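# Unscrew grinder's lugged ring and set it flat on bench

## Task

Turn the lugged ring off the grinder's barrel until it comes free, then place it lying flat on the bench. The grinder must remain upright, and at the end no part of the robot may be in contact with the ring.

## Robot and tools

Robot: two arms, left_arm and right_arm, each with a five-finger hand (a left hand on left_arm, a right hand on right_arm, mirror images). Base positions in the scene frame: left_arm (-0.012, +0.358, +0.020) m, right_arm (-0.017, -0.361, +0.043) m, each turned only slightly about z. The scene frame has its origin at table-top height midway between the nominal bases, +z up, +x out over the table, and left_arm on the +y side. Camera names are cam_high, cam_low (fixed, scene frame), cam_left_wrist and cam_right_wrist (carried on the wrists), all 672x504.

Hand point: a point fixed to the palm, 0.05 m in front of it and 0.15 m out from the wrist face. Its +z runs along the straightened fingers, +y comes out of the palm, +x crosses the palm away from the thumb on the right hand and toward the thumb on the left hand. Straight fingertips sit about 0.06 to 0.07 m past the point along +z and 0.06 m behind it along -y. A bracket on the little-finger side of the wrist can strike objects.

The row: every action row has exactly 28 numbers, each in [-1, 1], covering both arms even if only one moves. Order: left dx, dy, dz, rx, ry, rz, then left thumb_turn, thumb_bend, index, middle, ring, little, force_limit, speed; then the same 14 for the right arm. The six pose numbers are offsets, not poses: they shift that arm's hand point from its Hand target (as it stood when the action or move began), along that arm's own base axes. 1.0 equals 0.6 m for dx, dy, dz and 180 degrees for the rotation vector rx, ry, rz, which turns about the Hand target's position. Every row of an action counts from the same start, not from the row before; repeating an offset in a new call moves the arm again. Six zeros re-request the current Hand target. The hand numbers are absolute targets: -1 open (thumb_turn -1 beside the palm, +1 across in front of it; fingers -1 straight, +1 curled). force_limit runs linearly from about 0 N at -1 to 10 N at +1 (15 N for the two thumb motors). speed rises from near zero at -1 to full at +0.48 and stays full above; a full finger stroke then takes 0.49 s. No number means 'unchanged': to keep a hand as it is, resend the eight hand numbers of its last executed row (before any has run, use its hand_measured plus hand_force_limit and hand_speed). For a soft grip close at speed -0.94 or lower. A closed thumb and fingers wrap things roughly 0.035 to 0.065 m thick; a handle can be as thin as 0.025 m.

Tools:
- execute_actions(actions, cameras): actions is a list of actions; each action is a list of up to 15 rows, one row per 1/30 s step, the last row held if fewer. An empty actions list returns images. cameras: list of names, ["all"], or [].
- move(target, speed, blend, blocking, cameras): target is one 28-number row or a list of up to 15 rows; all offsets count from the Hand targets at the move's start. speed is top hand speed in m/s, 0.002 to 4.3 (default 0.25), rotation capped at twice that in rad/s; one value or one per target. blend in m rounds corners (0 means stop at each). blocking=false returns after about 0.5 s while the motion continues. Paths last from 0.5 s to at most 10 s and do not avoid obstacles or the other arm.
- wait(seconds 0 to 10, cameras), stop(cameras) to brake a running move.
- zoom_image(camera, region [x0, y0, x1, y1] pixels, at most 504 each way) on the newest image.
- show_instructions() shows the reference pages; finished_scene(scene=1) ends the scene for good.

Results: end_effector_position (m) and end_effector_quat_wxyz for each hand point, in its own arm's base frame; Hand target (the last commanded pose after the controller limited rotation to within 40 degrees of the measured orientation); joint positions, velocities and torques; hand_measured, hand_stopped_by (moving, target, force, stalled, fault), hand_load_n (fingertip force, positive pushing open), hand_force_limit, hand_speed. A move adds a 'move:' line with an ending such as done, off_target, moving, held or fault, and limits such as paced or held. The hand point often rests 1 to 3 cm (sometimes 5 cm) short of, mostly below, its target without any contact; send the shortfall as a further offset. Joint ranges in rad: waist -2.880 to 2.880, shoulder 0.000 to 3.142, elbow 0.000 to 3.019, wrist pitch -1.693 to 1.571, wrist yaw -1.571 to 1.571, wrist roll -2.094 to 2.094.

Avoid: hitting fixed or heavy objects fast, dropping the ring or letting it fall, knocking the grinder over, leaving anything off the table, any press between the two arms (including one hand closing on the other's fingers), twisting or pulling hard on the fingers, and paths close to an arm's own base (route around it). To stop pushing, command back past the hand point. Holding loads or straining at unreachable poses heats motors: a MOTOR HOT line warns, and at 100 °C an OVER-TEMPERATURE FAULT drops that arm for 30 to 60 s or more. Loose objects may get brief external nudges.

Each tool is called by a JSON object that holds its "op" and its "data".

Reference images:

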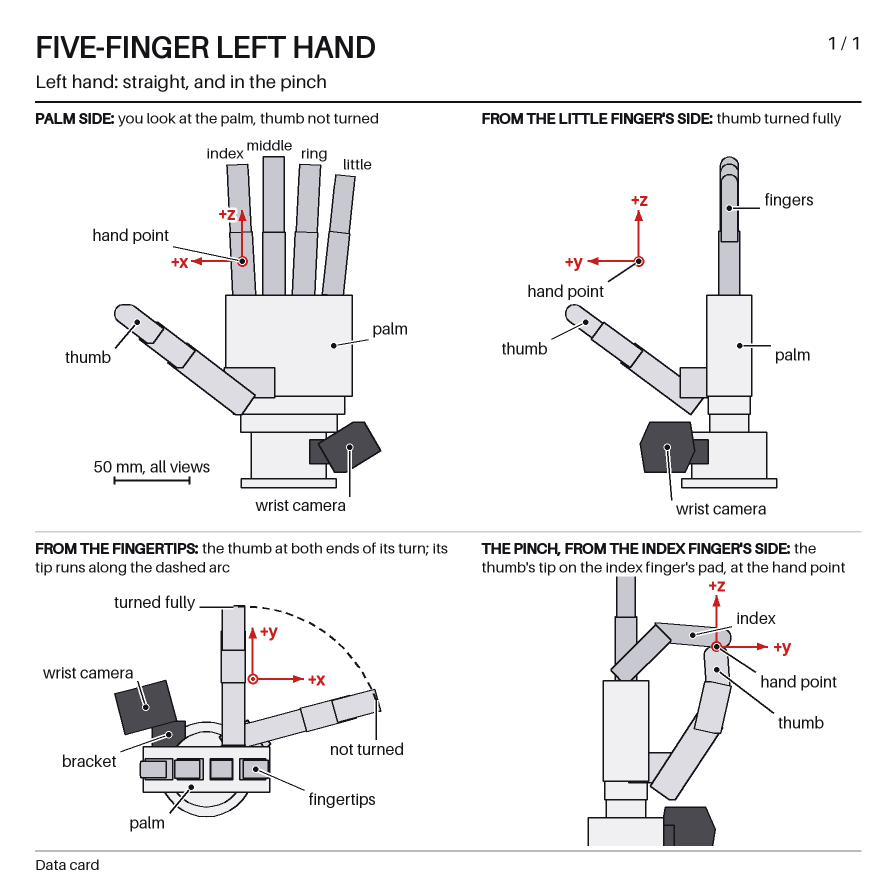

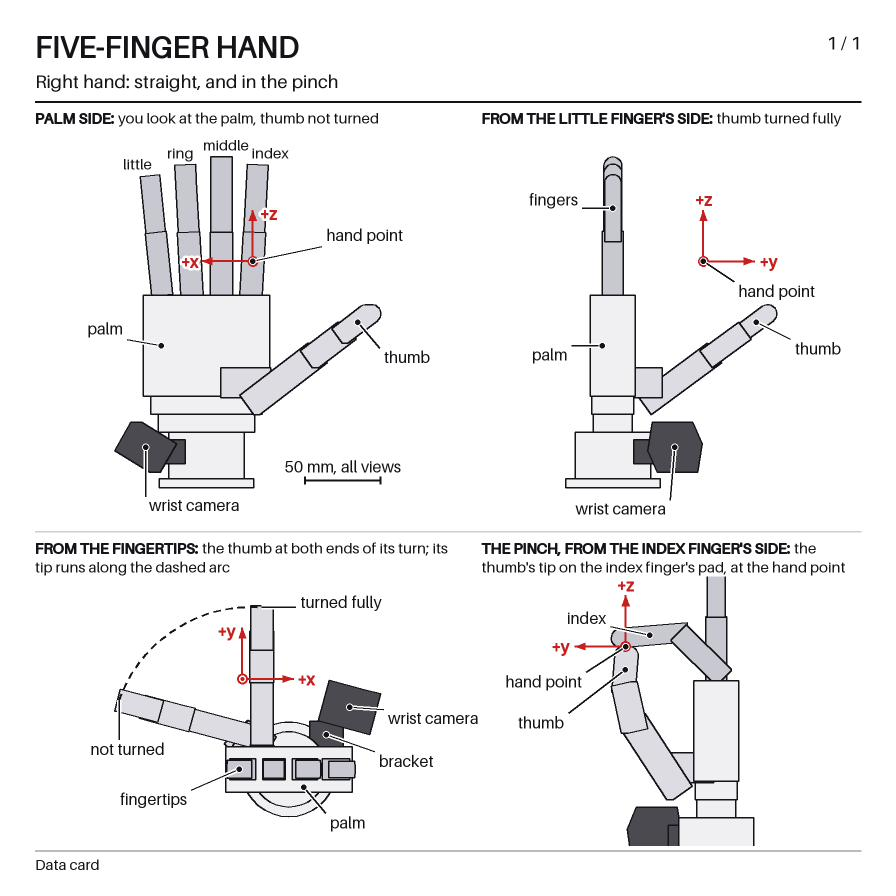

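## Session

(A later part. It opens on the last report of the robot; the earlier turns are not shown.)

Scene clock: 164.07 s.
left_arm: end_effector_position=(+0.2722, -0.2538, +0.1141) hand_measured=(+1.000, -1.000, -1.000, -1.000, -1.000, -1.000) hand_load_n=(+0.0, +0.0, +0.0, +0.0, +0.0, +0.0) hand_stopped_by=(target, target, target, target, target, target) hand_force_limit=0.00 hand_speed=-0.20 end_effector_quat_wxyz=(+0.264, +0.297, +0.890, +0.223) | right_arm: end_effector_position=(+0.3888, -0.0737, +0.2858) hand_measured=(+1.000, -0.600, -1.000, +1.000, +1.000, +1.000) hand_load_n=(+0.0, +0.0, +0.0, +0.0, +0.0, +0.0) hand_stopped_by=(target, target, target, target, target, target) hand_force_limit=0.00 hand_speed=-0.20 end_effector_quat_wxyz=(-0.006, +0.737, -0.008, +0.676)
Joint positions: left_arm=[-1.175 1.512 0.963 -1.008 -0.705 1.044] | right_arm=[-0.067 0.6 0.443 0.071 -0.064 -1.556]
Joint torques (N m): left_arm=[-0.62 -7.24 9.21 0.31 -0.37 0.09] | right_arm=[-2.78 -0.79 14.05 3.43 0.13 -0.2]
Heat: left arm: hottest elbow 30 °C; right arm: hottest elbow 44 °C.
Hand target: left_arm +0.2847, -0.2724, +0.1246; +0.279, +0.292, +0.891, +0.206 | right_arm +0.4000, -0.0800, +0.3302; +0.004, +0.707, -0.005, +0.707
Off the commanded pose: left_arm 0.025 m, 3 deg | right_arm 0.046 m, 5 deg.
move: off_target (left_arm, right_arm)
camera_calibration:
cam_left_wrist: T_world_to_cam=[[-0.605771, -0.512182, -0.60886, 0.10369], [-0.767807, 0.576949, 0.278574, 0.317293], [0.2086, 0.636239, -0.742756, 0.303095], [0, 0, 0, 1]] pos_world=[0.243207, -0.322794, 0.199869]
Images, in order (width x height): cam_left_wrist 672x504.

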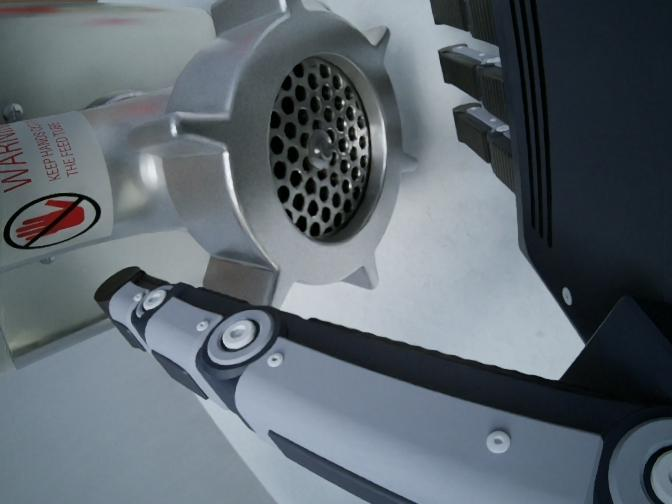

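{"op": "move", "data": {"target": [[0.010,-0.010,-0.0033, 0,0,0, 1,-1,-1,-1,-1,-1,0,-0.2, 0,0,0,0,0,0, 1,-0.6,-1,1,1,1,0,-0.2],[0.010,-0.010,-0.0033, 0,0,0, 1,-0.55,-0.48,-0.48,-1,-1,0,-0.88, 0,0,0,0,0,0, 1,-0.6,-1,1,1,1,0,-0.2]], "speed": 0.1, "cameras": ["cam_left_wrist"]}}

Scene clock: 167.80 s.
left_arm: end_effector_position=(+0.2784, -0.2600, +0.1134) hand_measured=(+1.000, -0.708, -0.480, -0.480, -1.000, -1.000) hand_load_n=(+2.0, +7.0, +0.0, +1.0, +0.0, +0.0) hand_stopped_by=(target, force, target, target, target, target) hand_force_limit=0.00 hand_speed=-0.88 end_effector_quat_wxyz=(+0.265, +0.295, +0.890, +0.223) | right_arm: end_effector_position=(+0.3888, -0.0737, +0.2858) hand_measured=(+1.000, -0.600, -1.000, +1.000, +1.000, +1.000) hand_load_n=(+0.0, +0.0, +0.0, +0.0, +0.0, -0.5) hand_stopped_by=(target, target, target, target, target, target) hand_force_limit=0.00 hand_speed=-0.20 end_effector_quat_wxyz=(-0.006, +0.737, -0.008, +0.676)
Joint positions: left_arm=[-1.167 1.533 0.983 -1 -0.708 1.052] | right_arm=[-0.067 0.6 0.443 0.071 -0.064 -1.556]
Joint torques (N m): left_arm=[-0.79 -7.24 9.13 0.31 -0.24 0.11] | right_arm=[-2.78 -0.79 14.04 3.4 0.12 -0.21]
Heat: left arm: hottest elbow 31 °C; right arm: hottest elbow 44 °C.
Hand target: left_arm +0.2907, -0.2784, +0.1226; +0.280, +0.292, +0.891, +0.206 | right_arm +0.4000, -0.0800, +0.3302; +0.004, +0.707, -0.005, +0.707
Off the commanded pose: left_arm 0.024 m, 3 deg | right_arm 0.046 m, 5 deg.
move: off_target (left_arm, right_arm); target 2's new numbers were sent with left_arm's hand 0.025 m and 3 deg from that target
camera_calibration:
cam_left_wrist: T_world_to_cam=[[-0.602485, -0.513846, -0.610716, 0.102724], [-0.769936, 0.575768, 0.275117, 0.326604], [0.210263, 0.635966, -0.74252, 0.304622], [0, 0, 0, 1]] pos_world=[0.249303, -0.328993, 0.199069]
Images, in order (width x height): cam_left_wrist 672x504.

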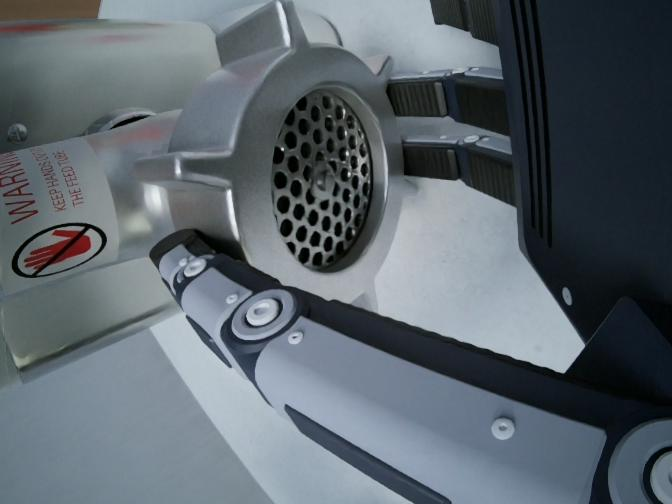

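{"op": "move", "data": {"target": [[-0.0083,0.0262,-0.0158, -0.1335,-0.1416,0, 1,-0.55,-0.47,-0.47,-1,-1,0,-0.88, 0,0,0,0,0,0, 1,-0.6,-1,1,1,1,0,-0.2],[0.0003,0.0182,-0.0312, -0.2669,-0.2832,0, 1,-0.55,-0.47,-0.47,-1,-1,0,-0.88, 0,0,0,0,0,0, 1,-0.6,-1,1,1,1,0,-0.2]], "speed": 0.2, "blend": 0.01, "cameras": ["cam_left_wrist"]}}

Scene clock: 173.73 s.
left_arm: end_effector_position=(+0.2830, -0.2637, +0.0959) hand_measured=(+1.000, -0.708, -0.470, -0.470, -1.000, -1.000) hand_load_n=(-0.5, +8.5, +1.0, +1.0, +0.0, +0.0) hand_stopped_by=(target, force, target, target, target, target) hand_force_limit=0.00 hand_speed=-0.88 end_effector_quat_wxyz=(+0.708, +0.047, +0.702, -0.054) | right_arm: end_effector_position=(+0.3888, -0.0737, +0.2858) hand_measured=(+1.000, -0.600, -1.000, +1.000, +1.000, +1.000) hand_load_n=(+0.0, +0.0, +0.0, +0.0, +0.0, -0.5) hand_stopped_by=(target, target, target, target, target, target) hand_force_limit=0.00 hand_speed=-0.20 end_effector_quat_wxyz=(-0.006, +0.737, -0.008, +0.676)
Joint positions: left_arm=[-1.298 1.715 0.378 1.359 -1.154 1.583] | right_arm=[-0.067 0.6 0.443 0.071 -0.064 -1.556]
Joint torques (N m): left_arm=[0.09 -6.07 3.45 1.98 0.6 0.25] | right_arm=[-2.84 -0.79 14.04 3.41 0.12 -0.2]
Heat: left arm: hottest elbow 31 °C; right arm: hottest elbow 44 °C.
Hand target: left_arm +0.2909, -0.2675, +0.1038; +0.716, +0.044, +0.694, -0.060 | right_arm +0.4000, -0.0800, +0.3302; +0.004, +0.707, -0.005, +0.707
Off the commanded pose: left_arm 0.012 m, 2 deg | right_arm 0.046 m, 5 deg.
move: off_target (left_arm, right_arm); blend cut to 0 m at target 1
camera_calibration:
cam_left_wrist: T_world_to_cam=[[-0.158742, -0.946379, -0.281368, -0.178272], [-0.487025, 0.322954, -0.811485, 0.2945], [0.858841, 0.00821693, -0.512176, -0.0782006], [0, 0, 0, 1]] pos_world=[0.182291, -0.263181, 0.148769]
Images, in order (width x height): cam_left_wrist 672x504.

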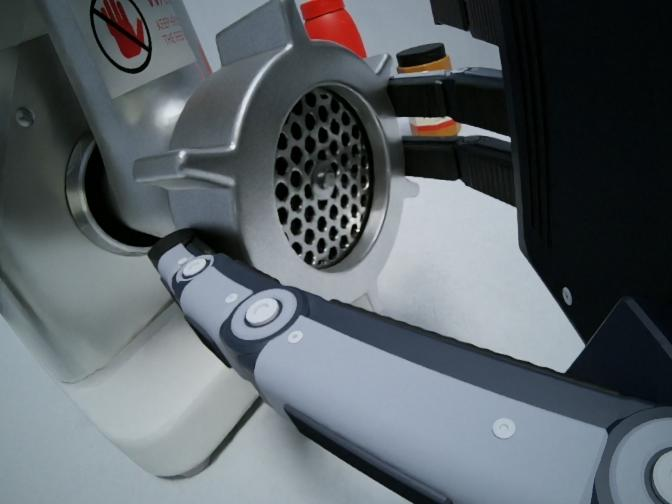

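{"op": "wait", "data": {"seconds": 0.05, "cameras": ["cam_high", "cam_left_wrist"]}}

{"op": "zoom_image", "data": {"camera": "cam_high", "region": [290, 135, 360, 188]}}

{"op": "zoom_image", "data": {"camera": "cam_left_wrist", "region": [120, 0, 440, 320]}}

Scene clock: 176.17 s.
left_arm: end_effector_position=(+0.2830, -0.2637, +0.0959) hand_measured=(+1.000, -0.708, -0.470, -0.470, -1.000, -1.000) hand_load_n=(+0.0, +9.0, +1.0, +1.0, +0.0, +0.0) hand_stopped_by=(target, force, target, target, target, target) hand_force_limit=0.00 hand_speed=-0.88 end_effector_quat_wxyz=(+0.708, +0.047, +0.702, -0.054) | right_arm: end_effector_position=(+0.3888, -0.0737, +0.2858) hand_measured=(+1.000, -0.600, -1.000, +1.000, +1.000, +1.000) hand_load_n=(+0.0, +0.0, +0.0, +0.0, +0.0, +0.0) hand_stopped_by=(target, target, target, target, target, target) hand_force_limit=0.00 hand_speed=-0.20 end_effector_quat_wxyz=(-0.006, +0.737, -0.008, +0.676)
Joint positions: left_arm=[-1.298 1.715 0.378 1.359 -1.154 1.583] | right_arm=[-0.067 0.6 0.443 0.071 -0.064 -1.556]
Joint torques (N m): left_arm=[0.21 -6.12 3.43 1.99 0.58 0.22] | right_arm=[-2.9 -0.85 14.05 3.4 0.12 -0.21]
Heat: left arm: hottest elbow 30 °C; right arm: hottest elbow 45 °C.
Hand target: left_arm +0.2909, -0.2675, +0.1039; +0.716, +0.044, +0.694, -0.060 | right_arm +0.4000, -0.0800, +0.3302; +0.004, +0.707, -0.005, +0.707
Off the commanded pose: left_arm 0.012 m, 2 deg | right_arm 0.046 m, 5 deg.
wait: 0.07 s; at rest from the start
camera_calibration:
cam_left_wrist: T_world_to_cam=[[-0.158742, -0.946379, -0.281368, -0.178272], [-0.487025, 0.322954, -0.811485, 0.2945], [0.858841, 0.00821693, -0.512176, -0.0782006], [0, 0, 0, 1]] pos_world=[0.182291, -0.263181, 0.148769]
Images, in order (width x height): cam_high 672x504, cam_left_wrist 672x504.

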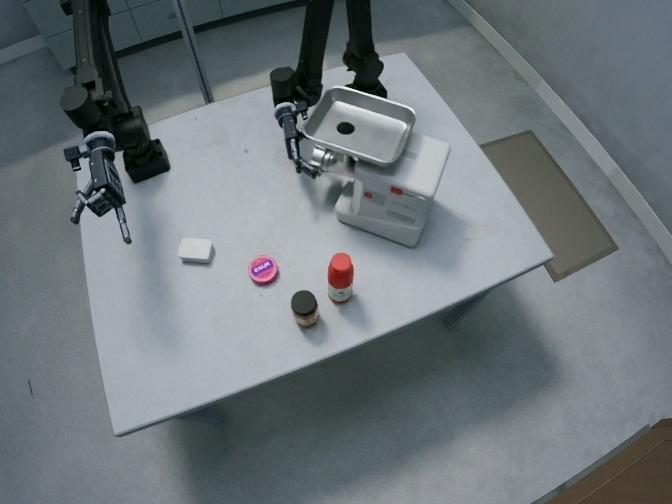

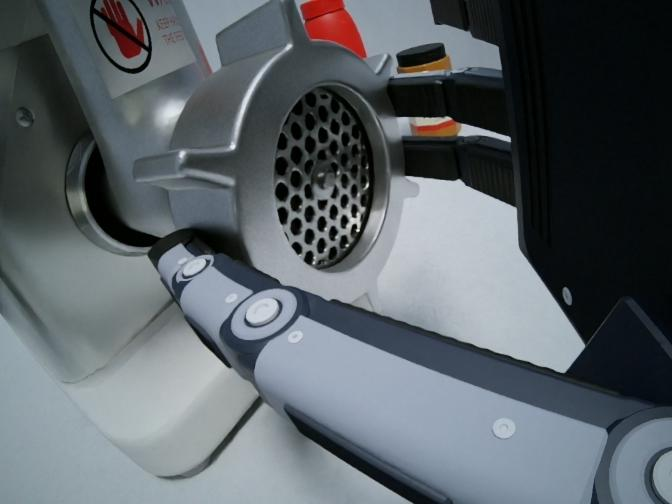

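Scaled by 7.200.

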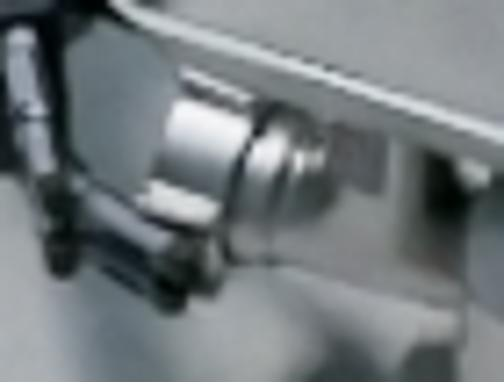

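Scaled by 1.575 from the camera's 672x504 image, which has a finer 960x720 frame.

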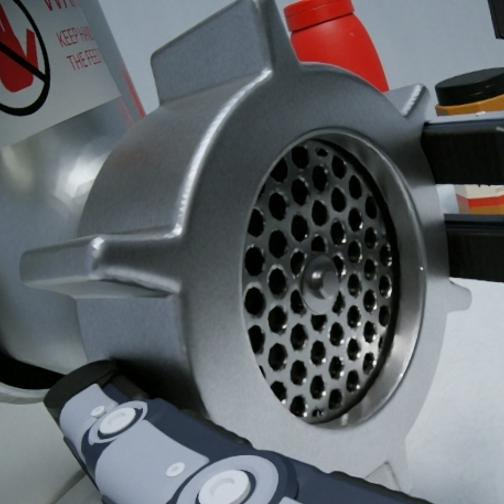

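{"op": "move", "data": {"target": [[-0.0085,0.0080,0.0, 0,0,0, 1,-1,-1,-1,-1,-1,0,0.0, 0,0,0,0,0,0, 1,-0.6,-1,1,1,1,0,-0.2],[-0.0162,-0.0273,0.0553, 0.2593,0.2751,0, 1,-1,-1,-1,-1,-1,0,0.0, 0,0,0,0,0,0, 1,-0.6,-1,1,1,1,0,-0.2]], "speed": 0.35, "cameras": ["cam_left_wrist"]}}

Scene clock: 186.83 s.
left_arm: end_effector_position=(+0.2727, -0.2707, +0.1259) hand_measured=(+1.000, -1.000, -1.000, -1.000, -1.000, -1.000) hand_load_n=(+0.0, +0.0, +0.0, +0.0, +0.0, +0.0) hand_stopped_by=(target, target, target, target, target, target) hand_force_limit=0.00 hand_speed=0.00 end_effector_quat_wxyz=(+0.283, +0.303, +0.885, +0.211) | right_arm: end_effector_position=(+0.3888, -0.0737, +0.2858) hand_measured=(+1.000, -0.600, -1.000, +1.000, +1.000, +1.000) hand_load_n=(+0.0, +0.0, +0.0, +0.0, +0.0, +0.0) hand_stopped_by=(target, target, target, target, target, target) hand_force_limit=0.00 hand_speed=-0.20 end_effector_quat_wxyz=(-0.006, +0.737, -0.008, +0.676)
Joint positions: left_arm=[-1.198 1.507 0.991 -1.001 -0.72 1.052] | right_arm=[-0.067 0.6 0.443 0.071 -0.064 -1.556]
Joint torques (N m): left_arm=[-0.73 -7.24 9.42 -0.57 -0.36 -0.26] | right_arm=[-2.78 -0.73 14.04 3.4 0.12 -0.21]
Heat: left arm: hottest elbow 30 °C; right arm: hottest elbow 45 °C.
Hand target: left_arm +0.2811, -0.2839, +0.1371; +0.294, +0.287, +0.890, +0.199 | right_arm +0.4000, -0.0800, +0.3302; +0.004, +0.707, -0.005, +0.707
Off the commanded pose: left_arm 0.019 m, 3 deg | right_arm 0.046 m, 5 deg.
move: off_target (left_arm, right_arm)
camera_calibration:
cam_left_wrist: T_world_to_cam=[[-0.603818, -0.510532, -0.612178, 0.102906], [-0.75797, 0.605461, 0.242689, 0.333745], [0.246749, 0.610552, -0.752556, 0.306367], [0, 0, 0, 1]] pos_world=[0.239509, -0.336586, 0.212559]
Images, in order (width x height): cam_left_wrist 672x504.

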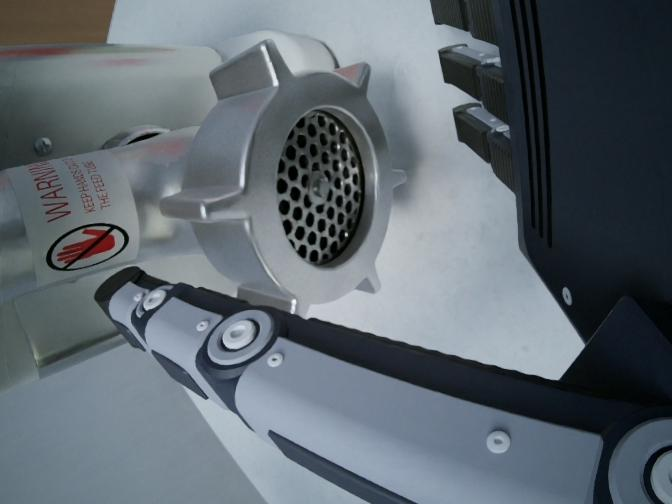

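{"op": "move", "data": {"target": [[0.017,0.0117,-0.0122, 0,0,0, 1,-1,-1,-1,-1,-1,0,-0.2, 0,0,0,0,0,0, 1,-0.6,-1,1,1,1,0,-0.2],[0.017,0.0117,-0.0122, 0,0,0, 1,-0.55,-0.47,-0.47,-1,-1,0,-0.85, 0,0,0,0,0,0, 1,-0.6,-1,1,1,1,0,-0.2]], "speed": 0.1, "cameras": ["cam_left_wrist"]}}

Scene clock: 190.30 s.
left_arm: end_effector_position=(+0.2822, -0.2678, +0.1216) hand_measured=(+1.000, -0.758, -0.516, -0.488, -1.000, -1.000) hand_load_n=(+1.5, +12.5, +4.0, +5.5, +0.0, +0.0) hand_stopped_by=(target, force, force, force, target, target) hand_force_limit=0.00 hand_speed=-0.85 end_effector_quat_wxyz=(+0.284, +0.287, +0.892, +0.206) | right_arm: end_effector_position=(+0.3888, -0.0737, +0.2858) hand_measured=(+1.000, -0.600, -1.000, +1.000, +1.000, +1.000) hand_load_n=(+0.5, +0.0, +0.0, +0.0, +0.0, +0.0) hand_stopped_by=(target, target, target, target, target, target) hand_force_limit=0.00 hand_speed=-0.20 end_effector_quat_wxyz=(-0.006, +0.737, -0.008, +0.676)
Joint positions: left_arm=[-1.168 1.513 0.991 -0.974 -0.713 1.053] | right_arm=[-0.067 0.6 0.443 0.071 -0.064 -1.556]
Joint torques (N m): left_arm=[-0.44 -7.71 7.86 0.2 -0.54 0.11] | right_arm=[-2.9 -0.73 14.04 3.41 0.12 -0.21]
Heat: left arm: hottest elbow 30 °C; right arm: hottest elbow 46 °C.
Hand target: left_arm +0.2913, -0.2769, +0.1297; +0.294, +0.287, +0.890, +0.199 | right_arm +0.4000, -0.0800, +0.3302; +0.004, +0.707, -0.005, +0.707
Off the commanded pose: left_arm 0.015 m, 1 deg | right_arm 0.046 m, 5 deg.
move: off_target (left_arm, right_arm); target 2's new numbers were sent with left_arm's hand 0.015 m and 2 deg from that target
camera_calibration:
cam_left_wrist: T_world_to_cam=[[-0.588348, -0.540982, -0.600986, 0.0935798], [-0.775164, 0.588882, 0.228777, 0.342239], [0.230145, 0.600464, -0.765818, 0.302682], [0, 0, 0, 1]] pos_world=[0.250688, -0.332663, 0.209743]
Images, in order (width x height): cam_left_wrist 672x504.

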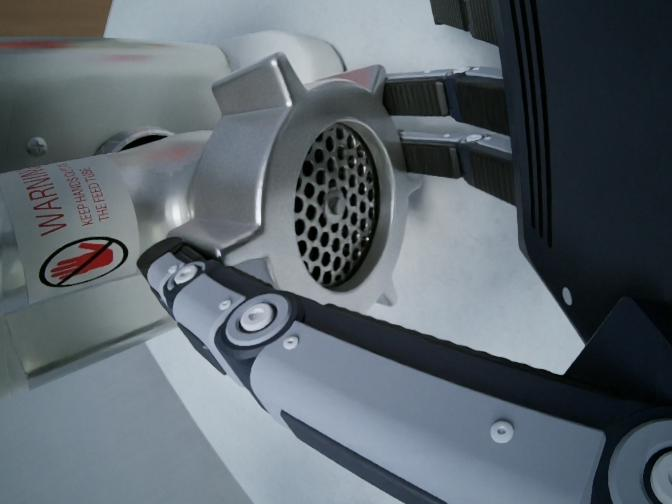

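{"op": "zoom_image", "data": {"camera": "cam_left_wrist", "region": [130, 40, 450, 340]}}

Scaled by 1.575 from the camera's 672x504 image, which has a finer 960x720 frame.

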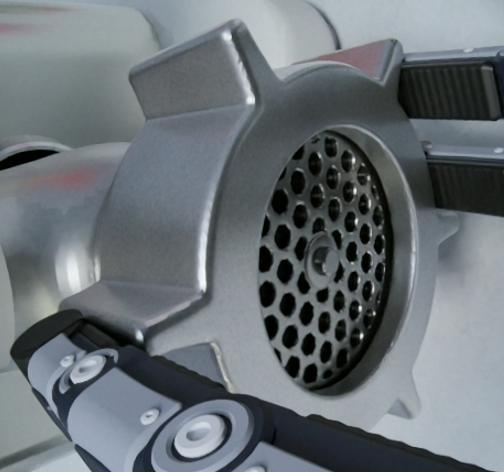

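{"op": "move", "data": {"target": [[-0.0067,0.01,-0.0103, -0.1335,-0.1416,0, 1,-0.55,-0.47,-0.47,-1,-1,0,-0.85, 0,0,0,0,0,0, 1,-0.6,-1,1,1,1,0,-0.2],[-0.0072,0.0137,-0.0225, -0.2631,-0.2792,0, 1,-0.55,-0.47,-0.47,-1,-1,0,-0.85, 0,0,0,0,0,0, 1,-0.6,-1,1,1,1,0,-0.2]], "speed": 0.3, "blend": 0.004, "cameras": ["cam_left_wrist"]}}

{"op": "zoom_image", "data": {"camera": "cam_left_wrist", "region": [130, 40, 450, 340]}}

Scene clock: 194.93 s.
left_arm: end_effector_position=(+0.2796, -0.2624, +0.1073) hand_measured=(+1.000, -0.758, -0.516, -0.488, -1.000, -1.000) hand_load_n=(-0.5, +15.5, +2.0, +4.5, +0.0, +0.0) hand_stopped_by=(target, force, force, force, target, target) hand_force_limit=0.00 hand_speed=-0.85 end_effector_quat_wxyz=(+0.713, +0.046, +0.698, -0.051) | right_arm: end_effector_position=(+0.3888, -0.0737, +0.2858) hand_measured=(+1.000, -0.600, -1.000, +1.000, +1.000, +1.000) hand_load_n=(+0.0, +0.0, +0.0, +0.0, +0.0, +0.0) hand_stopped_by=(target, target, target, target, target, target) hand_force_limit=0.00 hand_speed=-0.20 end_effector_quat_wxyz=(-0.006, +0.737, -0.008, +0.676)
Joint positions: left_arm=[-1.31 1.683 0.376 1.362 -1.171 1.616] | right_arm=[-0.067 0.6 0.443 0.071 -0.064 -1.556]
Joint torques (N m): left_arm=[0.15 -5.89 3.64 1.96 0.8 0.15] | right_arm=[-2.84 -0.79 14.02 3.38 0.12 -0.21]
Heat: left arm: hottest elbow 30 °C; right arm: hottest elbow 46 °C.
Hand target: left_arm +0.2871, -0.2685, +0.1162; +0.721, +0.040, +0.689, -0.064 | right_arm +0.4000, -0.0800, +0.3302; +0.004, +0.707, -0.005, +0.707
Off the commanded pose: left_arm 0.013 m, 2 deg | right_arm 0.046 m, 5 deg.
move: off_target (left_arm, right_arm)
camera_calibration:
cam_left_wrist: T_world_to_cam=[[-0.149553, -0.946642, -0.285488, -0.176566], [-0.478775, 0.32196, -0.816772, 0.299613], [0.865106, 0.014534, -0.501378, -0.0706784], [0, 0, 0, 1]] pos_world=[0.178186, -0.262581, 0.158872]
Images, in order (width x height): cam_left_wrist 672x504.

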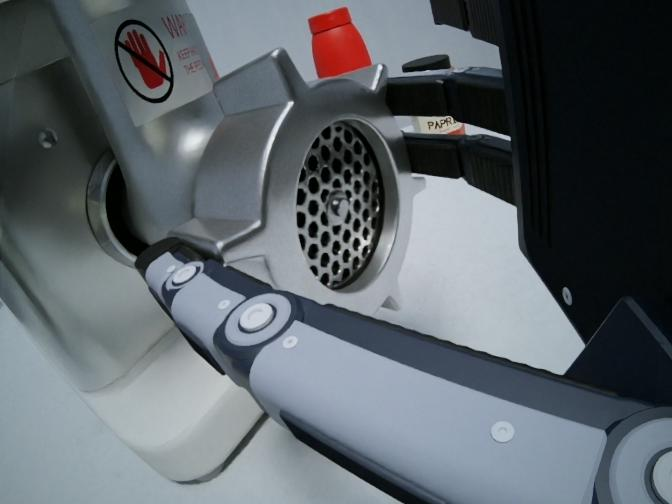

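Scaled by 1.575 from the camera's 672x504 image, which has a finer 960x720 frame.

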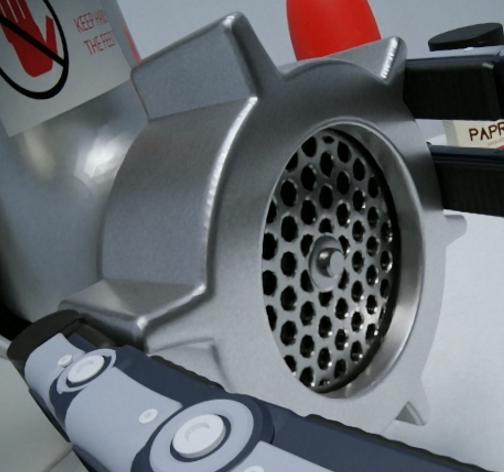

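{"op": "move", "data": {"target": [[-0.0085,0.0080,0.0, 0,0,0, 1,-1,-1,-1,-1,-1,0,0.0, 0,0,0,0,0,0, 1,-0.6,-1,1,1,1,0,-0.2],[-0.0197,-0.0083,0.0208, 0.1983,0.2104,0, 1,-1,-1,-1,-1,-1,0,0.0, 0,0,0,0,0,0, 1,-0.6,-1,1,1,1,0,-0.2],[-0.0093,-0.0193,0.0435, 0.3966,0.4208,0, 1,-1,-1,-1,-1,-1,0,0.0, 0,0,0,0,0,0, 1,-0.6,-1,1,1,1,0,-0.2]], "speed": 0.35, "blend": [0, 0.01, 0], "cameras": ["cam_left_wrist"]}}

Scene clock: 200.57 s.
left_arm: end_effector_position=(+0.2731, -0.2722, +0.1314) hand_measured=(+1.000, -1.000, -1.000, -1.000, -1.000, -1.000) hand_load_n=(+0.0, +0.0, +0.0, +0.0, +0.0, +0.0) hand_stopped_by=(target, target, target, target, target, target) hand_force_limit=0.00 hand_speed=0.00 end_effector_quat_wxyz=(+0.024, +0.377, +0.871, +0.314) | right_arm: end_effector_position=(+0.3888, -0.0737, +0.2858) hand_measured=(+1.000, -0.600, -1.000, +1.000, +1.000, +1.000) hand_load_n=(+0.0, +0.0, +0.0, +0.0, +0.0, +0.0) hand_stopped_by=(target, target, target, target, target, target) hand_force_limit=0.00 hand_speed=-0.20 end_effector_quat_wxyz=(-0.006, +0.737, -0.008, +0.676)
Joint positions: left_arm=[-1.127 1.768 1.295 -1.518 -0.499 1.152] | right_arm=[-0.067 0.6 0.443 0.071 -0.064 -1.556]
Joint torques (N m): left_arm=[-0.56 -9.99 8.69 -1.47 -0.22 0.11] | right_arm=[-2.84 -0.73 14.02 3.41 0.12 -0.2]
Heat: left arm: hottest elbow 30 °C; right arm: hottest elbow 46 °C.
Hand target: left_arm +0.2814, -0.2801, +0.1423; +0.027, +0.378, +0.872, +0.311 | right_arm +0.4000, -0.0800, +0.3302; +0.004, +0.707, -0.005, +0.707
Off the commanded pose: left_arm 0.016 m, 1 deg | right_arm 0.046 m, 5 deg.
move: off_target (left_arm, right_arm)
camera_calibration:
cam_left_wrist: T_world_to_cam=[[-0.827577, -0.313999, -0.465319, 0.201012], [-0.559257, 0.389626, 0.731726, 0.156279], [-0.0484612, 0.865792, -0.498051, 0.427901], [0, 0, 0, 1]] pos_world=[0.274489, -0.368246, 0.192298]
Images, in order (width x height): cam_left_wrist 672x504.

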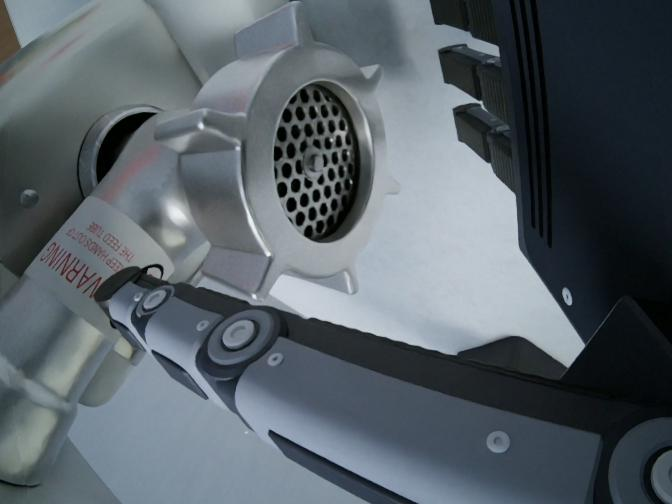

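{"op": "move", "data": {"target": [[0.012,0.0163,-0.0153, 0,0,0, 1,-1,-1,-1,-1,-1,0,-0.2, 0,0,0,0,0,0, 1,-0.6,-1,1,1,1,0,-0.2],[0.012,0.0163,-0.0153, 0,0,0, 1,-0.55,-0.48,-0.48,-1,-1,0,-0.85, 0,0,0,0,0,0, 1,-0.6,-1,1,1,1,0,-0.2]], "speed": 0.1, "cameras": ["cam_left_wrist"]}}

Scene clock: 204.37 s.
left_arm: end_effector_position=(+0.2810, -0.2713, +0.1219) hand_measured=(+1.000, -0.640, -0.480, -0.572, -1.000, -1.000) hand_load_n=(+0.5, +7.0, +4.5, +4.5, +0.0, +0.0) hand_stopped_by=(target, force, target, force, target, target) hand_force_limit=0.00 hand_speed=-0.85 end_effector_quat_wxyz=(+0.018, +0.376, +0.874, +0.306) | right_arm: end_effector_position=(+0.3888, -0.0737, +0.2858) hand_measured=(+1.000, -0.600, -1.000, +1.000, +1.000, +1.000) hand_load_n=(+0.5, +0.0, +0.0, +0.5, +0.0, +0.0) hand_stopped_by=(target, target, target, target, target, target) hand_force_limit=0.00 hand_speed=-0.20 end_effector_quat_wxyz=(-0.006, +0.737, -0.008, +0.676)
Joint positions: left_arm=[-1.105 1.781 1.295 -1.491 -0.487 1.176] | right_arm=[-0.067 0.6 0.443 0.071 -0.064 -1.556]
Joint torques (N m): left_arm=[-0.67 -11.4 6.45 -1.03 -0.99 0.06] | right_arm=[-2.9 -0.79 14.04 3.41 0.12 -0.2]
Heat: left arm: hottest elbow 30 °C; right arm: hottest elbow 46 °C.
Hand target: left_arm +0.2887, -0.2703, +0.1331; +0.027, +0.378, +0.872, +0.311 | right_arm +0.4000, -0.0800, +0.3302; +0.004, +0.707, -0.005, +0.707
Off the commanded pose: left_arm 0.014 m, 1 deg | right_arm 0.046 m, 5 deg.
move: off_target (left_arm, right_arm)
camera_calibration:
cam_left_wrist: T_world_to_cam=[[-0.832591, -0.325732, -0.447985, 0.199572], [-0.550264, 0.394058, 0.736157, 0.165491], [-0.0632575, 0.859428, -0.507328, 0.426362], [0, 0, 0, 1]] pos_world=[0.284197, -0.366634, 0.183883]
Images, in order (width x height): cam_left_wrist 672x504.

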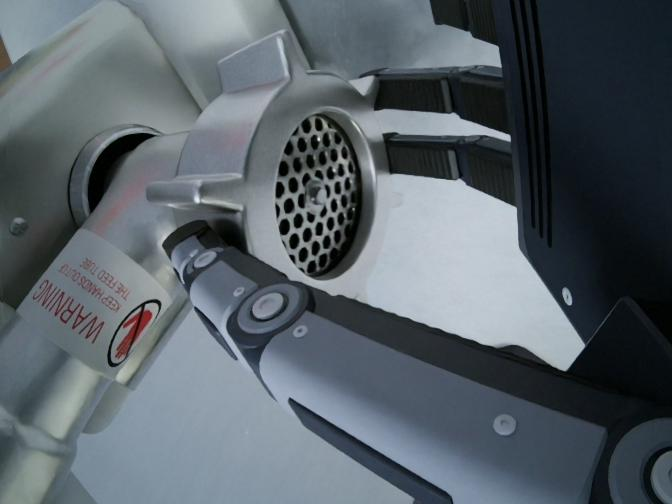

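{"op": "zoom_image", "data": {"camera": "cam_left_wrist", "region": [130, 20, 450, 320]}}

Scaled by 1.575 from the camera's 672x504 image, which has a finer 960x720 frame.

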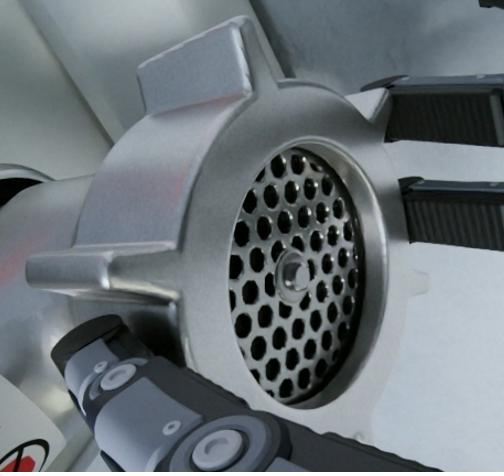

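{"op": "move", "data": {"target": [[-0.0068,0.003,-0.016, -0.1983,-0.2104,0, 1,-0.55,-0.48,-0.48,-1,-1,0,-0.85, 0,0,0,0,0,0, 1,-0.6,-1,1,1,1,0,-0.2],[-0.0027,-0.0042,-0.0337, -0.3966,-0.4208,0, 1,-0.55,-0.48,-0.48,-1,-1,0,-0.85, 0,0,0,0,0,0, 1,-0.6,-1,1,1,1,0,-0.2]], "speed": 0.3, "blend": 0.004, "cameras": ["cam_left_wrist", "cam_high"]}}

{"op": "zoom_image", "data": {"camera": "cam_left_wrist", "region": [130, 20, 450, 320]}}

{"op": "zoom_image", "data": {"camera": "cam_high", "region": [290, 135, 360, 188]}}

Scene clock: 209.90 s.
left_arm: end_effector_position=(+0.2761, -0.2678, +0.1047) hand_measured=(+1.000, -0.642, -0.480, -0.574, -1.000, -1.000) hand_load_n=(+0.0, +14.5, +0.0, +5.0, +0.0, +0.0) hand_stopped_by=(target, force, target, force, target, target) hand_force_limit=0.00 hand_speed=-0.85 end_effector_quat_wxyz=(+0.713, +0.048, +0.698, -0.053) | right_arm: end_effector_position=(+0.3888, -0.0737, +0.2858) hand_measured=(+1.000, -0.600, -1.000, +1.000, +1.000, +1.000) hand_load_n=(+0.0, +0.0, +0.0, +0.0, +0.0, +0.0) hand_stopped_by=(target, target, target, target, target, target) hand_force_limit=0.00 hand_speed=-0.20 end_effector_quat_wxyz=(-0.006, +0.737, -0.008, +0.676)
Joint positions: left_arm=[-1.325 1.702 0.385 1.375 -1.182 1.619] | right_arm=[-0.067 0.6 0.443 0.071 -0.064 -1.556]
Joint torques (N m): left_arm=[0.85 -6.18 3.79 1.95 1.07 0.14] | right_arm=[-2.9 -0.73 14.04 3.41 0.12 -0.21]
Heat: left arm: hottest elbow 30 °C; right arm: hottest elbow 47 °C.
Hand target: left_arm +0.2870, -0.2729, +0.1129; +0.721, +0.040, +0.689, -0.064 | right_arm +0.4000, -0.0800, +0.3302; +0.004, +0.707, -0.005, +0.707
Off the commanded pose: left_arm 0.015 m, 2 deg | right_arm 0.046 m, 5 deg.
move: off_target (left_arm, right_arm)
camera_calibration:
cam_left_wrist: T_world_to_cam=[[-0.153585, -0.946107, -0.285119, -0.18179], [-0.476734, 0.323686, -0.817283, 0.297563], [0.865526, 0.010404, -0.500755, -0.070075], [0, 0, 0, 1]] pos_world=[0.17459, -0.267581, 0.156271]
Images, in order (width x height): cam_high 672x504, cam_left_wrist 672x504.

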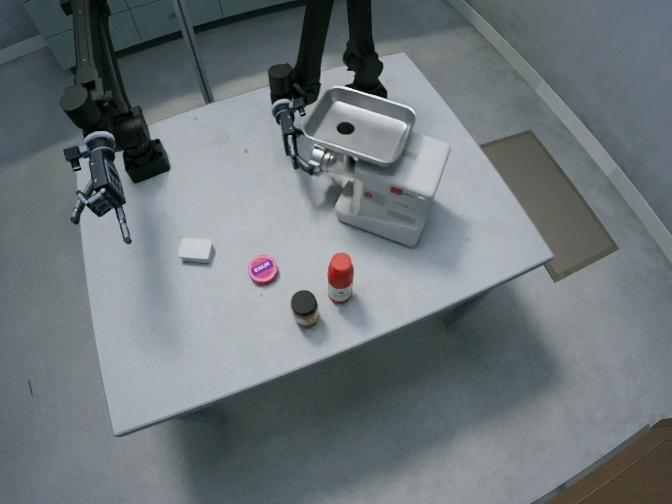

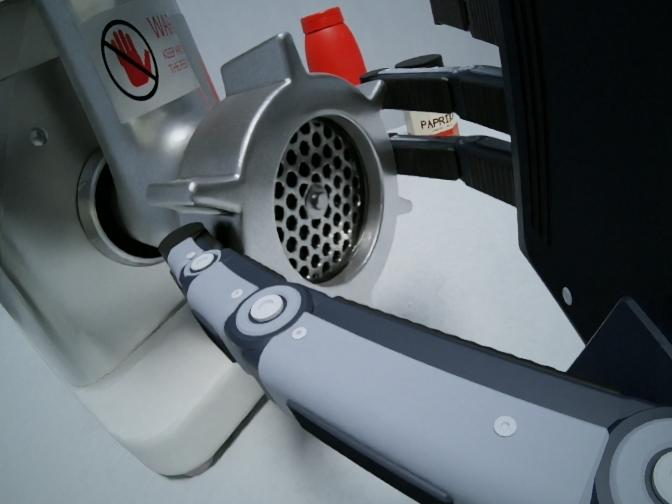

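Scaled by 1.575 from the camera's 672x504 image, which has a finer 960x720 frame.

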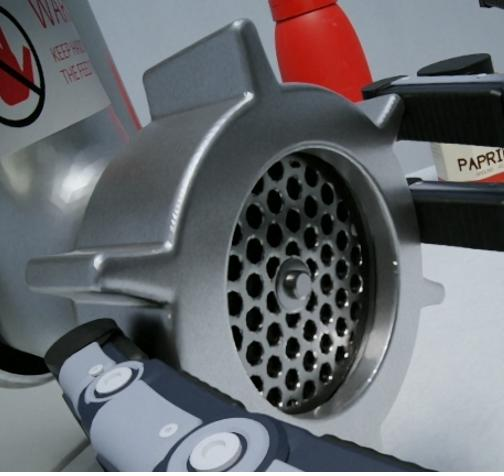

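Scaled by 7.200.

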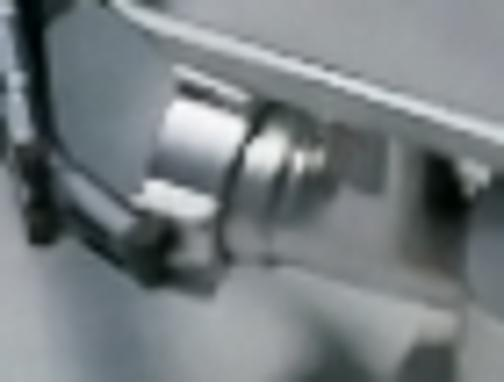

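{"op": "move", "data": {"target": [-0.0114,-0.0121,0,0,0,0, 1,-0.55,-0.48,-0.48,-1,-1,0,-0.85, 0,0,0,0,0,0, 1,-0.6,-1,1,1,1,0,-0.2], "speed": 0.1, "cameras": ["cam_left_wrist"]}}

Scene clock: 211.53 s.
left_arm: end_effector_position=(+0.2751, -0.2675, +0.1041) hand_measured=(+1.000, -0.642, -0.480, -0.574, -1.000, -1.000) hand_load_n=(+1.0, +13.0, +1.0, +6.0, +0.0, +0.0) hand_stopped_by=(target, force, target, force, target, target) hand_force_limit=0.00 hand_speed=-0.85 end_effector_quat_wxyz=(+0.714, +0.050, +0.697, -0.050) | right_arm: end_effector_position=(+0.3888, -0.0737, +0.2858) hand_measured=(+1.000, -0.600, -1.000, +1.000, +1.000, +1.000) hand_load_n=(+0.0, +0.0, +0.0, +0.0, +0.0, +0.0) hand_stopped_by=(target, target, target, target, target, target) hand_force_limit=0.00 hand_speed=-0.20 end_effector_quat_wxyz=(-0.006, +0.737, -0.008, +0.676)
Joint positions: left_arm=[-1.328 1.709 0.385 1.385 -1.187 1.63] | right_arm=[-0.067 0.6 0.443 0.071 -0.064 -1.556]
Joint torques (N m): left_arm=[-0.91 -5.71 4.77 1.77 0.26 0.11] | right_arm=[-2.9 -0.85 14.04 3.41 0.12 -0.21]
Heat: left arm: hottest elbow 30 °C; right arm: hottest elbow 47 °C.
Hand target: left_arm +0.2802, -0.2801, +0.1129; +0.721, +0.040, +0.689, -0.064 | right_arm +0.4000, -0.0800, +0.3302; +0.004, +0.707, -0.005, +0.707
Off the commanded pose: left_arm 0.016 m, 2 deg | right_arm 0.046 m, 5 deg.
move: off_target (left_arm, right_arm)
camera_calibration:
cam_left_wrist: T_world_to_cam=[[-0.151307, -0.944304, -0.292226, -0.181166], [-0.475594, 0.328708, -0.815942, 0.297441], [0.866554, 0.0155238, -0.498841, -0.0687078], [0, 0, 0, 1]] pos_world=[0.173588, -0.26778, 0.155478]
Images, in order (width x height): cam_left_wrist 672x504.

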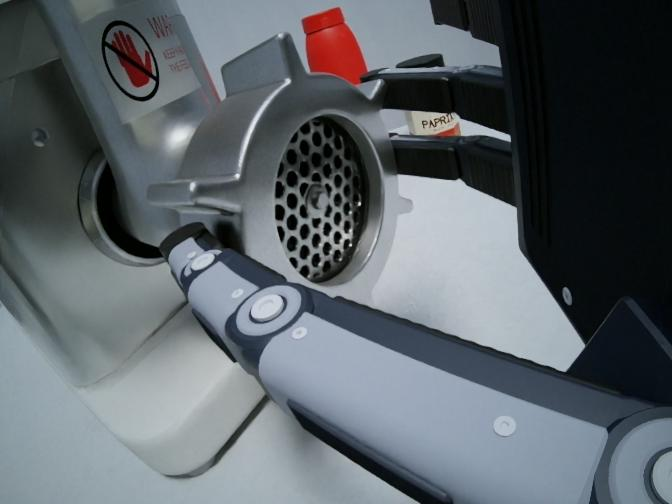

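{"op": "execute_actions", "data": {"actions": [], "cameras": ["cam_left_wrist", "cam_high"]}}

Scene clock: 212.47 s.
left_arm: end_effector_position=(+0.2751, -0.2675, +0.1041) hand_measured=(+1.000, -0.642, -0.480, -0.574, -1.000, -1.000) hand_load_n=(+1.0, +13.0, +1.0, +6.0, +0.0, +0.0) hand_stopped_by=(target, force, target, force, target, target) hand_force_limit=0.00 hand_speed=-0.85 end_effector_quat_wxyz=(+0.714, +0.050, +0.697, -0.050) | right_arm: end_effector_position=(+0.3888, -0.0737, +0.2858) hand_measured=(+1.000, -0.600, -1.000, +1.000, +1.000, +1.000) hand_load_n=(+0.0, +0.0, +0.0, +0.0, +0.0, +0.0) hand_stopped_by=(target, target, target, target, target, target) hand_force_limit=0.00 hand_speed=-0.20 end_effector_quat_wxyz=(-0.006, +0.737, -0.008, +0.676)
Joint positions: left_arm=[-1.328 1.709 0.385 1.385 -1.187 1.63] | right_arm=[-0.067 0.6 0.443 0.071 -0.064 -1.556]
Joint velocities: within noise
Joint torques (N m): left_arm=[-0.79 -5.54 4.82 1.72 0.27 0.13] | right_arm=[-2.84 -0.73 14.04 3.41 0.12 -0.21]
Heat: left arm: hottest elbow 30 °C; right arm: hottest elbow 47 °C.
Hand target: left_arm +0.2802, -0.2801, +0.1129; +0.721, +0.040, +0.689, -0.064 | right_arm +0.4000, -0.0800, +0.3302; +0.004, +0.707, -0.005, +0.707
Off the commanded pose: left_arm 0.016 m, 2 deg | right_arm 0.046 m, 5 deg.
camera_calibration:
cam_left_wrist: T_world_to_cam=[[-0.151307, -0.944304, -0.292226, -0.181166], [-0.475594, 0.328708, -0.815942, 0.297441], [0.866554, 0.0155238, -0.498841, -0.0687078], [0, 0, 0, 1]] pos_world=[0.173588, -0.26778, 0.155478]
Images, in order (width x height): cam_high 672x504, cam_left_wrist 672x504.

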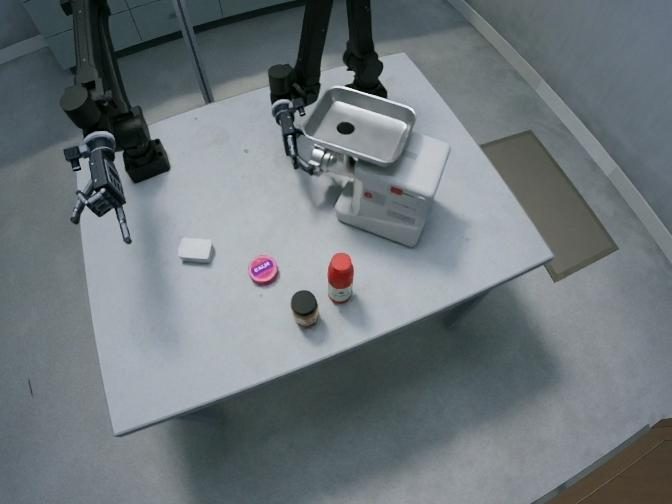

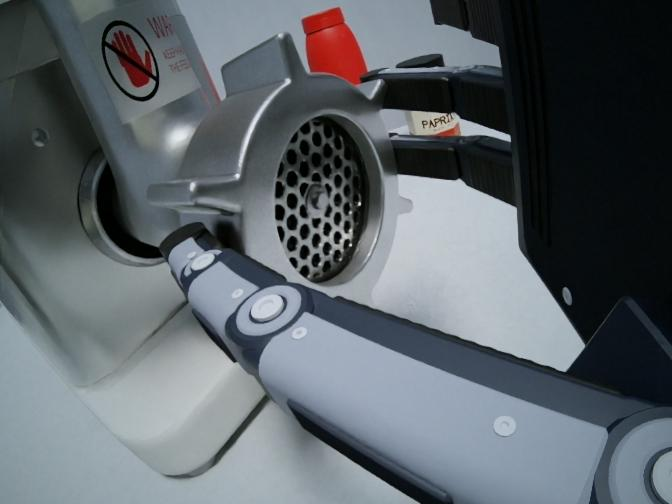

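{"op": "move", "data": {"target": [[0.0114,0.0121,0,0,0,0,1,-0.55,-0.48,-0.48,-1,-1,0,-0.85,0,0,0,0,0,0,1,-0.6,-1,1,1,1,0,-0.2],[0.0029,0.0201,0,0,0,0,1,-1,-1,-1,-1,-1,0,0.0,0,0,0,0,0,0,1,-0.6,-1,1,1,1,0,-0.2],[0.0008,-0.0148,0.0430,0.2707,0.2873,0,1,-1,-1,-1,-1,-1,0,0.0,0,0,0,0,0,0,1,-0.6,-1,1,1,1,0,-0.2]], "speed": 0.35, "cameras": ["cam_left_wrist"]}}

Scene clock: 218.70 s.
left_arm: end_effector_position=(+0.2724, -0.2760, +0.1276) hand_measured=(+1.000, -1.000, -1.000, -1.000, -1.000, -1.000) hand_load_n=(+0.0, +0.0, +0.0, +0.0, +0.0, +0.0) hand_stopped_by=(target, target, target, target, target, target) hand_force_limit=0.00 hand_speed=0.00 end_effector_quat_wxyz=(+0.268, +0.308, +0.886, +0.218) | right_arm: end_effector_position=(+0.3888, -0.0737, +0.2858) hand_measured=(+1.000, -0.600, -1.000, +1.000, +1.000, +1.000) hand_load_n=(+0.0, +0.0, +0.0, +0.0, +0.0, +0.0) hand_stopped_by=(target, target, target, target, target, target) hand_force_limit=0.00 hand_speed=-0.20 end_effector_quat_wxyz=(-0.006, +0.737, -0.008, +0.676)
Joint positions: left_arm=[-1.199 1.531 1.026 -1.046 -0.705 1.049] | right_arm=[-0.067 0.6 0.443 0.071 -0.064 -1.556]
Joint torques (N m): left_arm=[-0.38 -7.47 9.54 -0.64 -0.37 -0.23] | right_arm=[-2.9 -0.79 14.02 3.4 0.12 -0.21]
Heat: left arm: hottest elbow 30 °C; right arm: hottest elbow 47 °C.
Hand target: left_arm +0.2807, -0.2891, +0.1387; +0.280, +0.293, +0.891, +0.206 | right_arm +0.4000, -0.0800, +0.3302; +0.004, +0.707, -0.005, +0.707
Off the commanded pose: left_arm 0.019 m, 3 deg | right_arm 0.046 m, 5 deg.
move: off_target (left_arm, right_arm); target 2's new numbers were sent with left_arm's hand 0.011 m and 2 deg from that target
camera_calibration:
cam_left_wrist: T_world_to_cam=[[-0.619075, -0.496716, -0.608292, 0.10844], [-0.751857, 0.598601, 0.276382, 0.328438], [0.226841, 0.62845, -0.744039, 0.32025], [0, 0, 0, 1]] pos_world=[0.241425, -0.344001, 0.213467]
Images, in order (width x height): cam_left_wrist 672x504.

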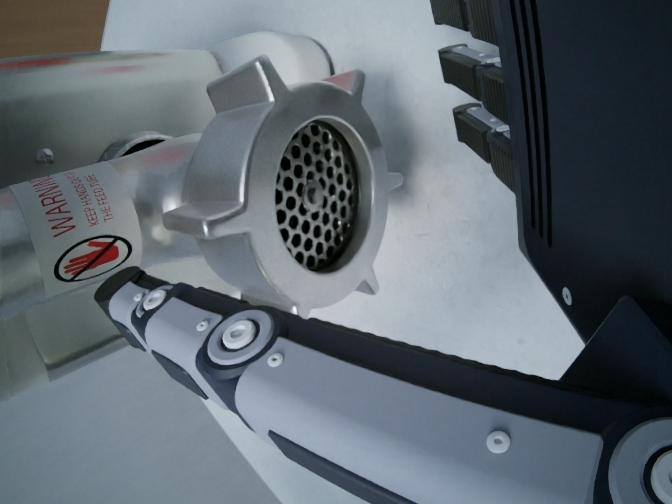

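{"op": "move", "data": {"target": [[0.0177,0.0131,-0.0128,0,0,0,1,-1,-1,-1,-1,-1,0,-0.2,0,0,0,0,0,0,1,-0.6,-1,1,1,1,0,-0.2],[0.0177,0.0131,-0.0128,0,0,0,1,-0.55,-0.48,-0.48,-1,-1,0,-0.85,0,0,0,0,0,0,1,-0.6,-1,1,1,1,0,-0.2]], "speed": 0.1, "cameras": ["cam_left_wrist"]}}

Scene clock: 222.37 s.
left_arm: end_effector_position=(+0.2829, -0.2734, +0.1243) hand_measured=(+1.000, -0.762, -0.530, -0.518, -1.000, -1.000) hand_load_n=(+1.5, +9.0, +2.5, +4.5, +0.0, +0.0) hand_stopped_by=(target, force, force, force, target, target) hand_force_limit=0.00 hand_speed=-0.85 end_effector_quat_wxyz=(+0.271, +0.292, +0.892, +0.212) | right_arm: end_effector_position=(+0.3888, -0.0737, +0.2858) hand_measured=(+1.000, -0.600, -1.000, +1.000, +1.000, +1.000) hand_load_n=(+0.0, +0.0, +0.0, +0.0, +0.0, +0.0) hand_stopped_by=(target, target, target, target, target, target) hand_force_limit=0.00 hand_speed=-0.20 end_effector_quat_wxyz=(-0.006, +0.737, -0.008, +0.676)
Joint positions: left_arm=[-1.168 1.535 1.026 -1.015 -0.7 1.053] | right_arm=[-0.067 0.6 0.443 0.071 -0.064 -1.556]
Joint torques (N m): left_arm=[-0.67 -7.94 7.72 0.1 -0.47 0.1] | right_arm=[-2.84 -0.79 14.05 3.43 0.12 -0.2]
Heat: left arm: hottest elbow 30 °C; right arm: hottest elbow 47 °C.
Hand target: left_arm +0.2913, -0.2812, +0.1311; +0.280, +0.293, +0.891, +0.206 | right_arm +0.4000, -0.0800, +0.3302; +0.004, +0.707, -0.005, +0.707
Off the commanded pose: left_arm 0.013 m, 1 deg | right_arm 0.046 m, 5 deg.
move: off_target (left_arm, right_arm); target 2's new numbers were sent with left_arm's hand 0.014 m and 1 deg from that target
camera_calibration:
cam_left_wrist: T_world_to_cam=[[-0.602107, -0.527902, -0.598988, 0.0998257], [-0.769297, 0.584345, 0.258306, 0.338993], [0.213656, 0.616328, -0.757952, 0.31588], [0, 0, 0, 1]] pos_world=[0.253403, -0.340076, 0.211652]
Images, in order (width x height): cam_left_wrist 672x504.

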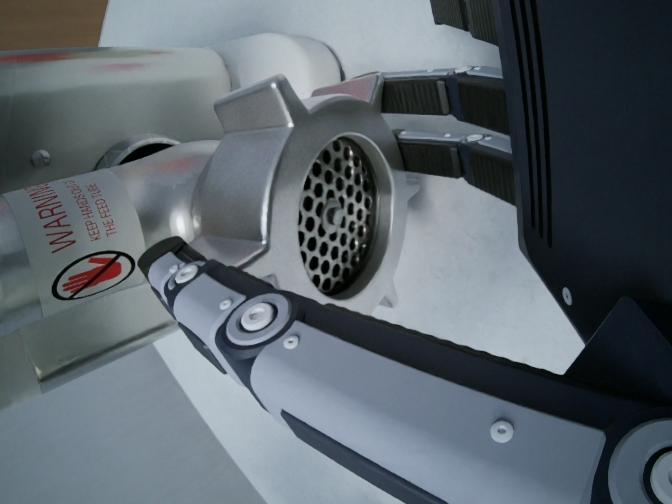

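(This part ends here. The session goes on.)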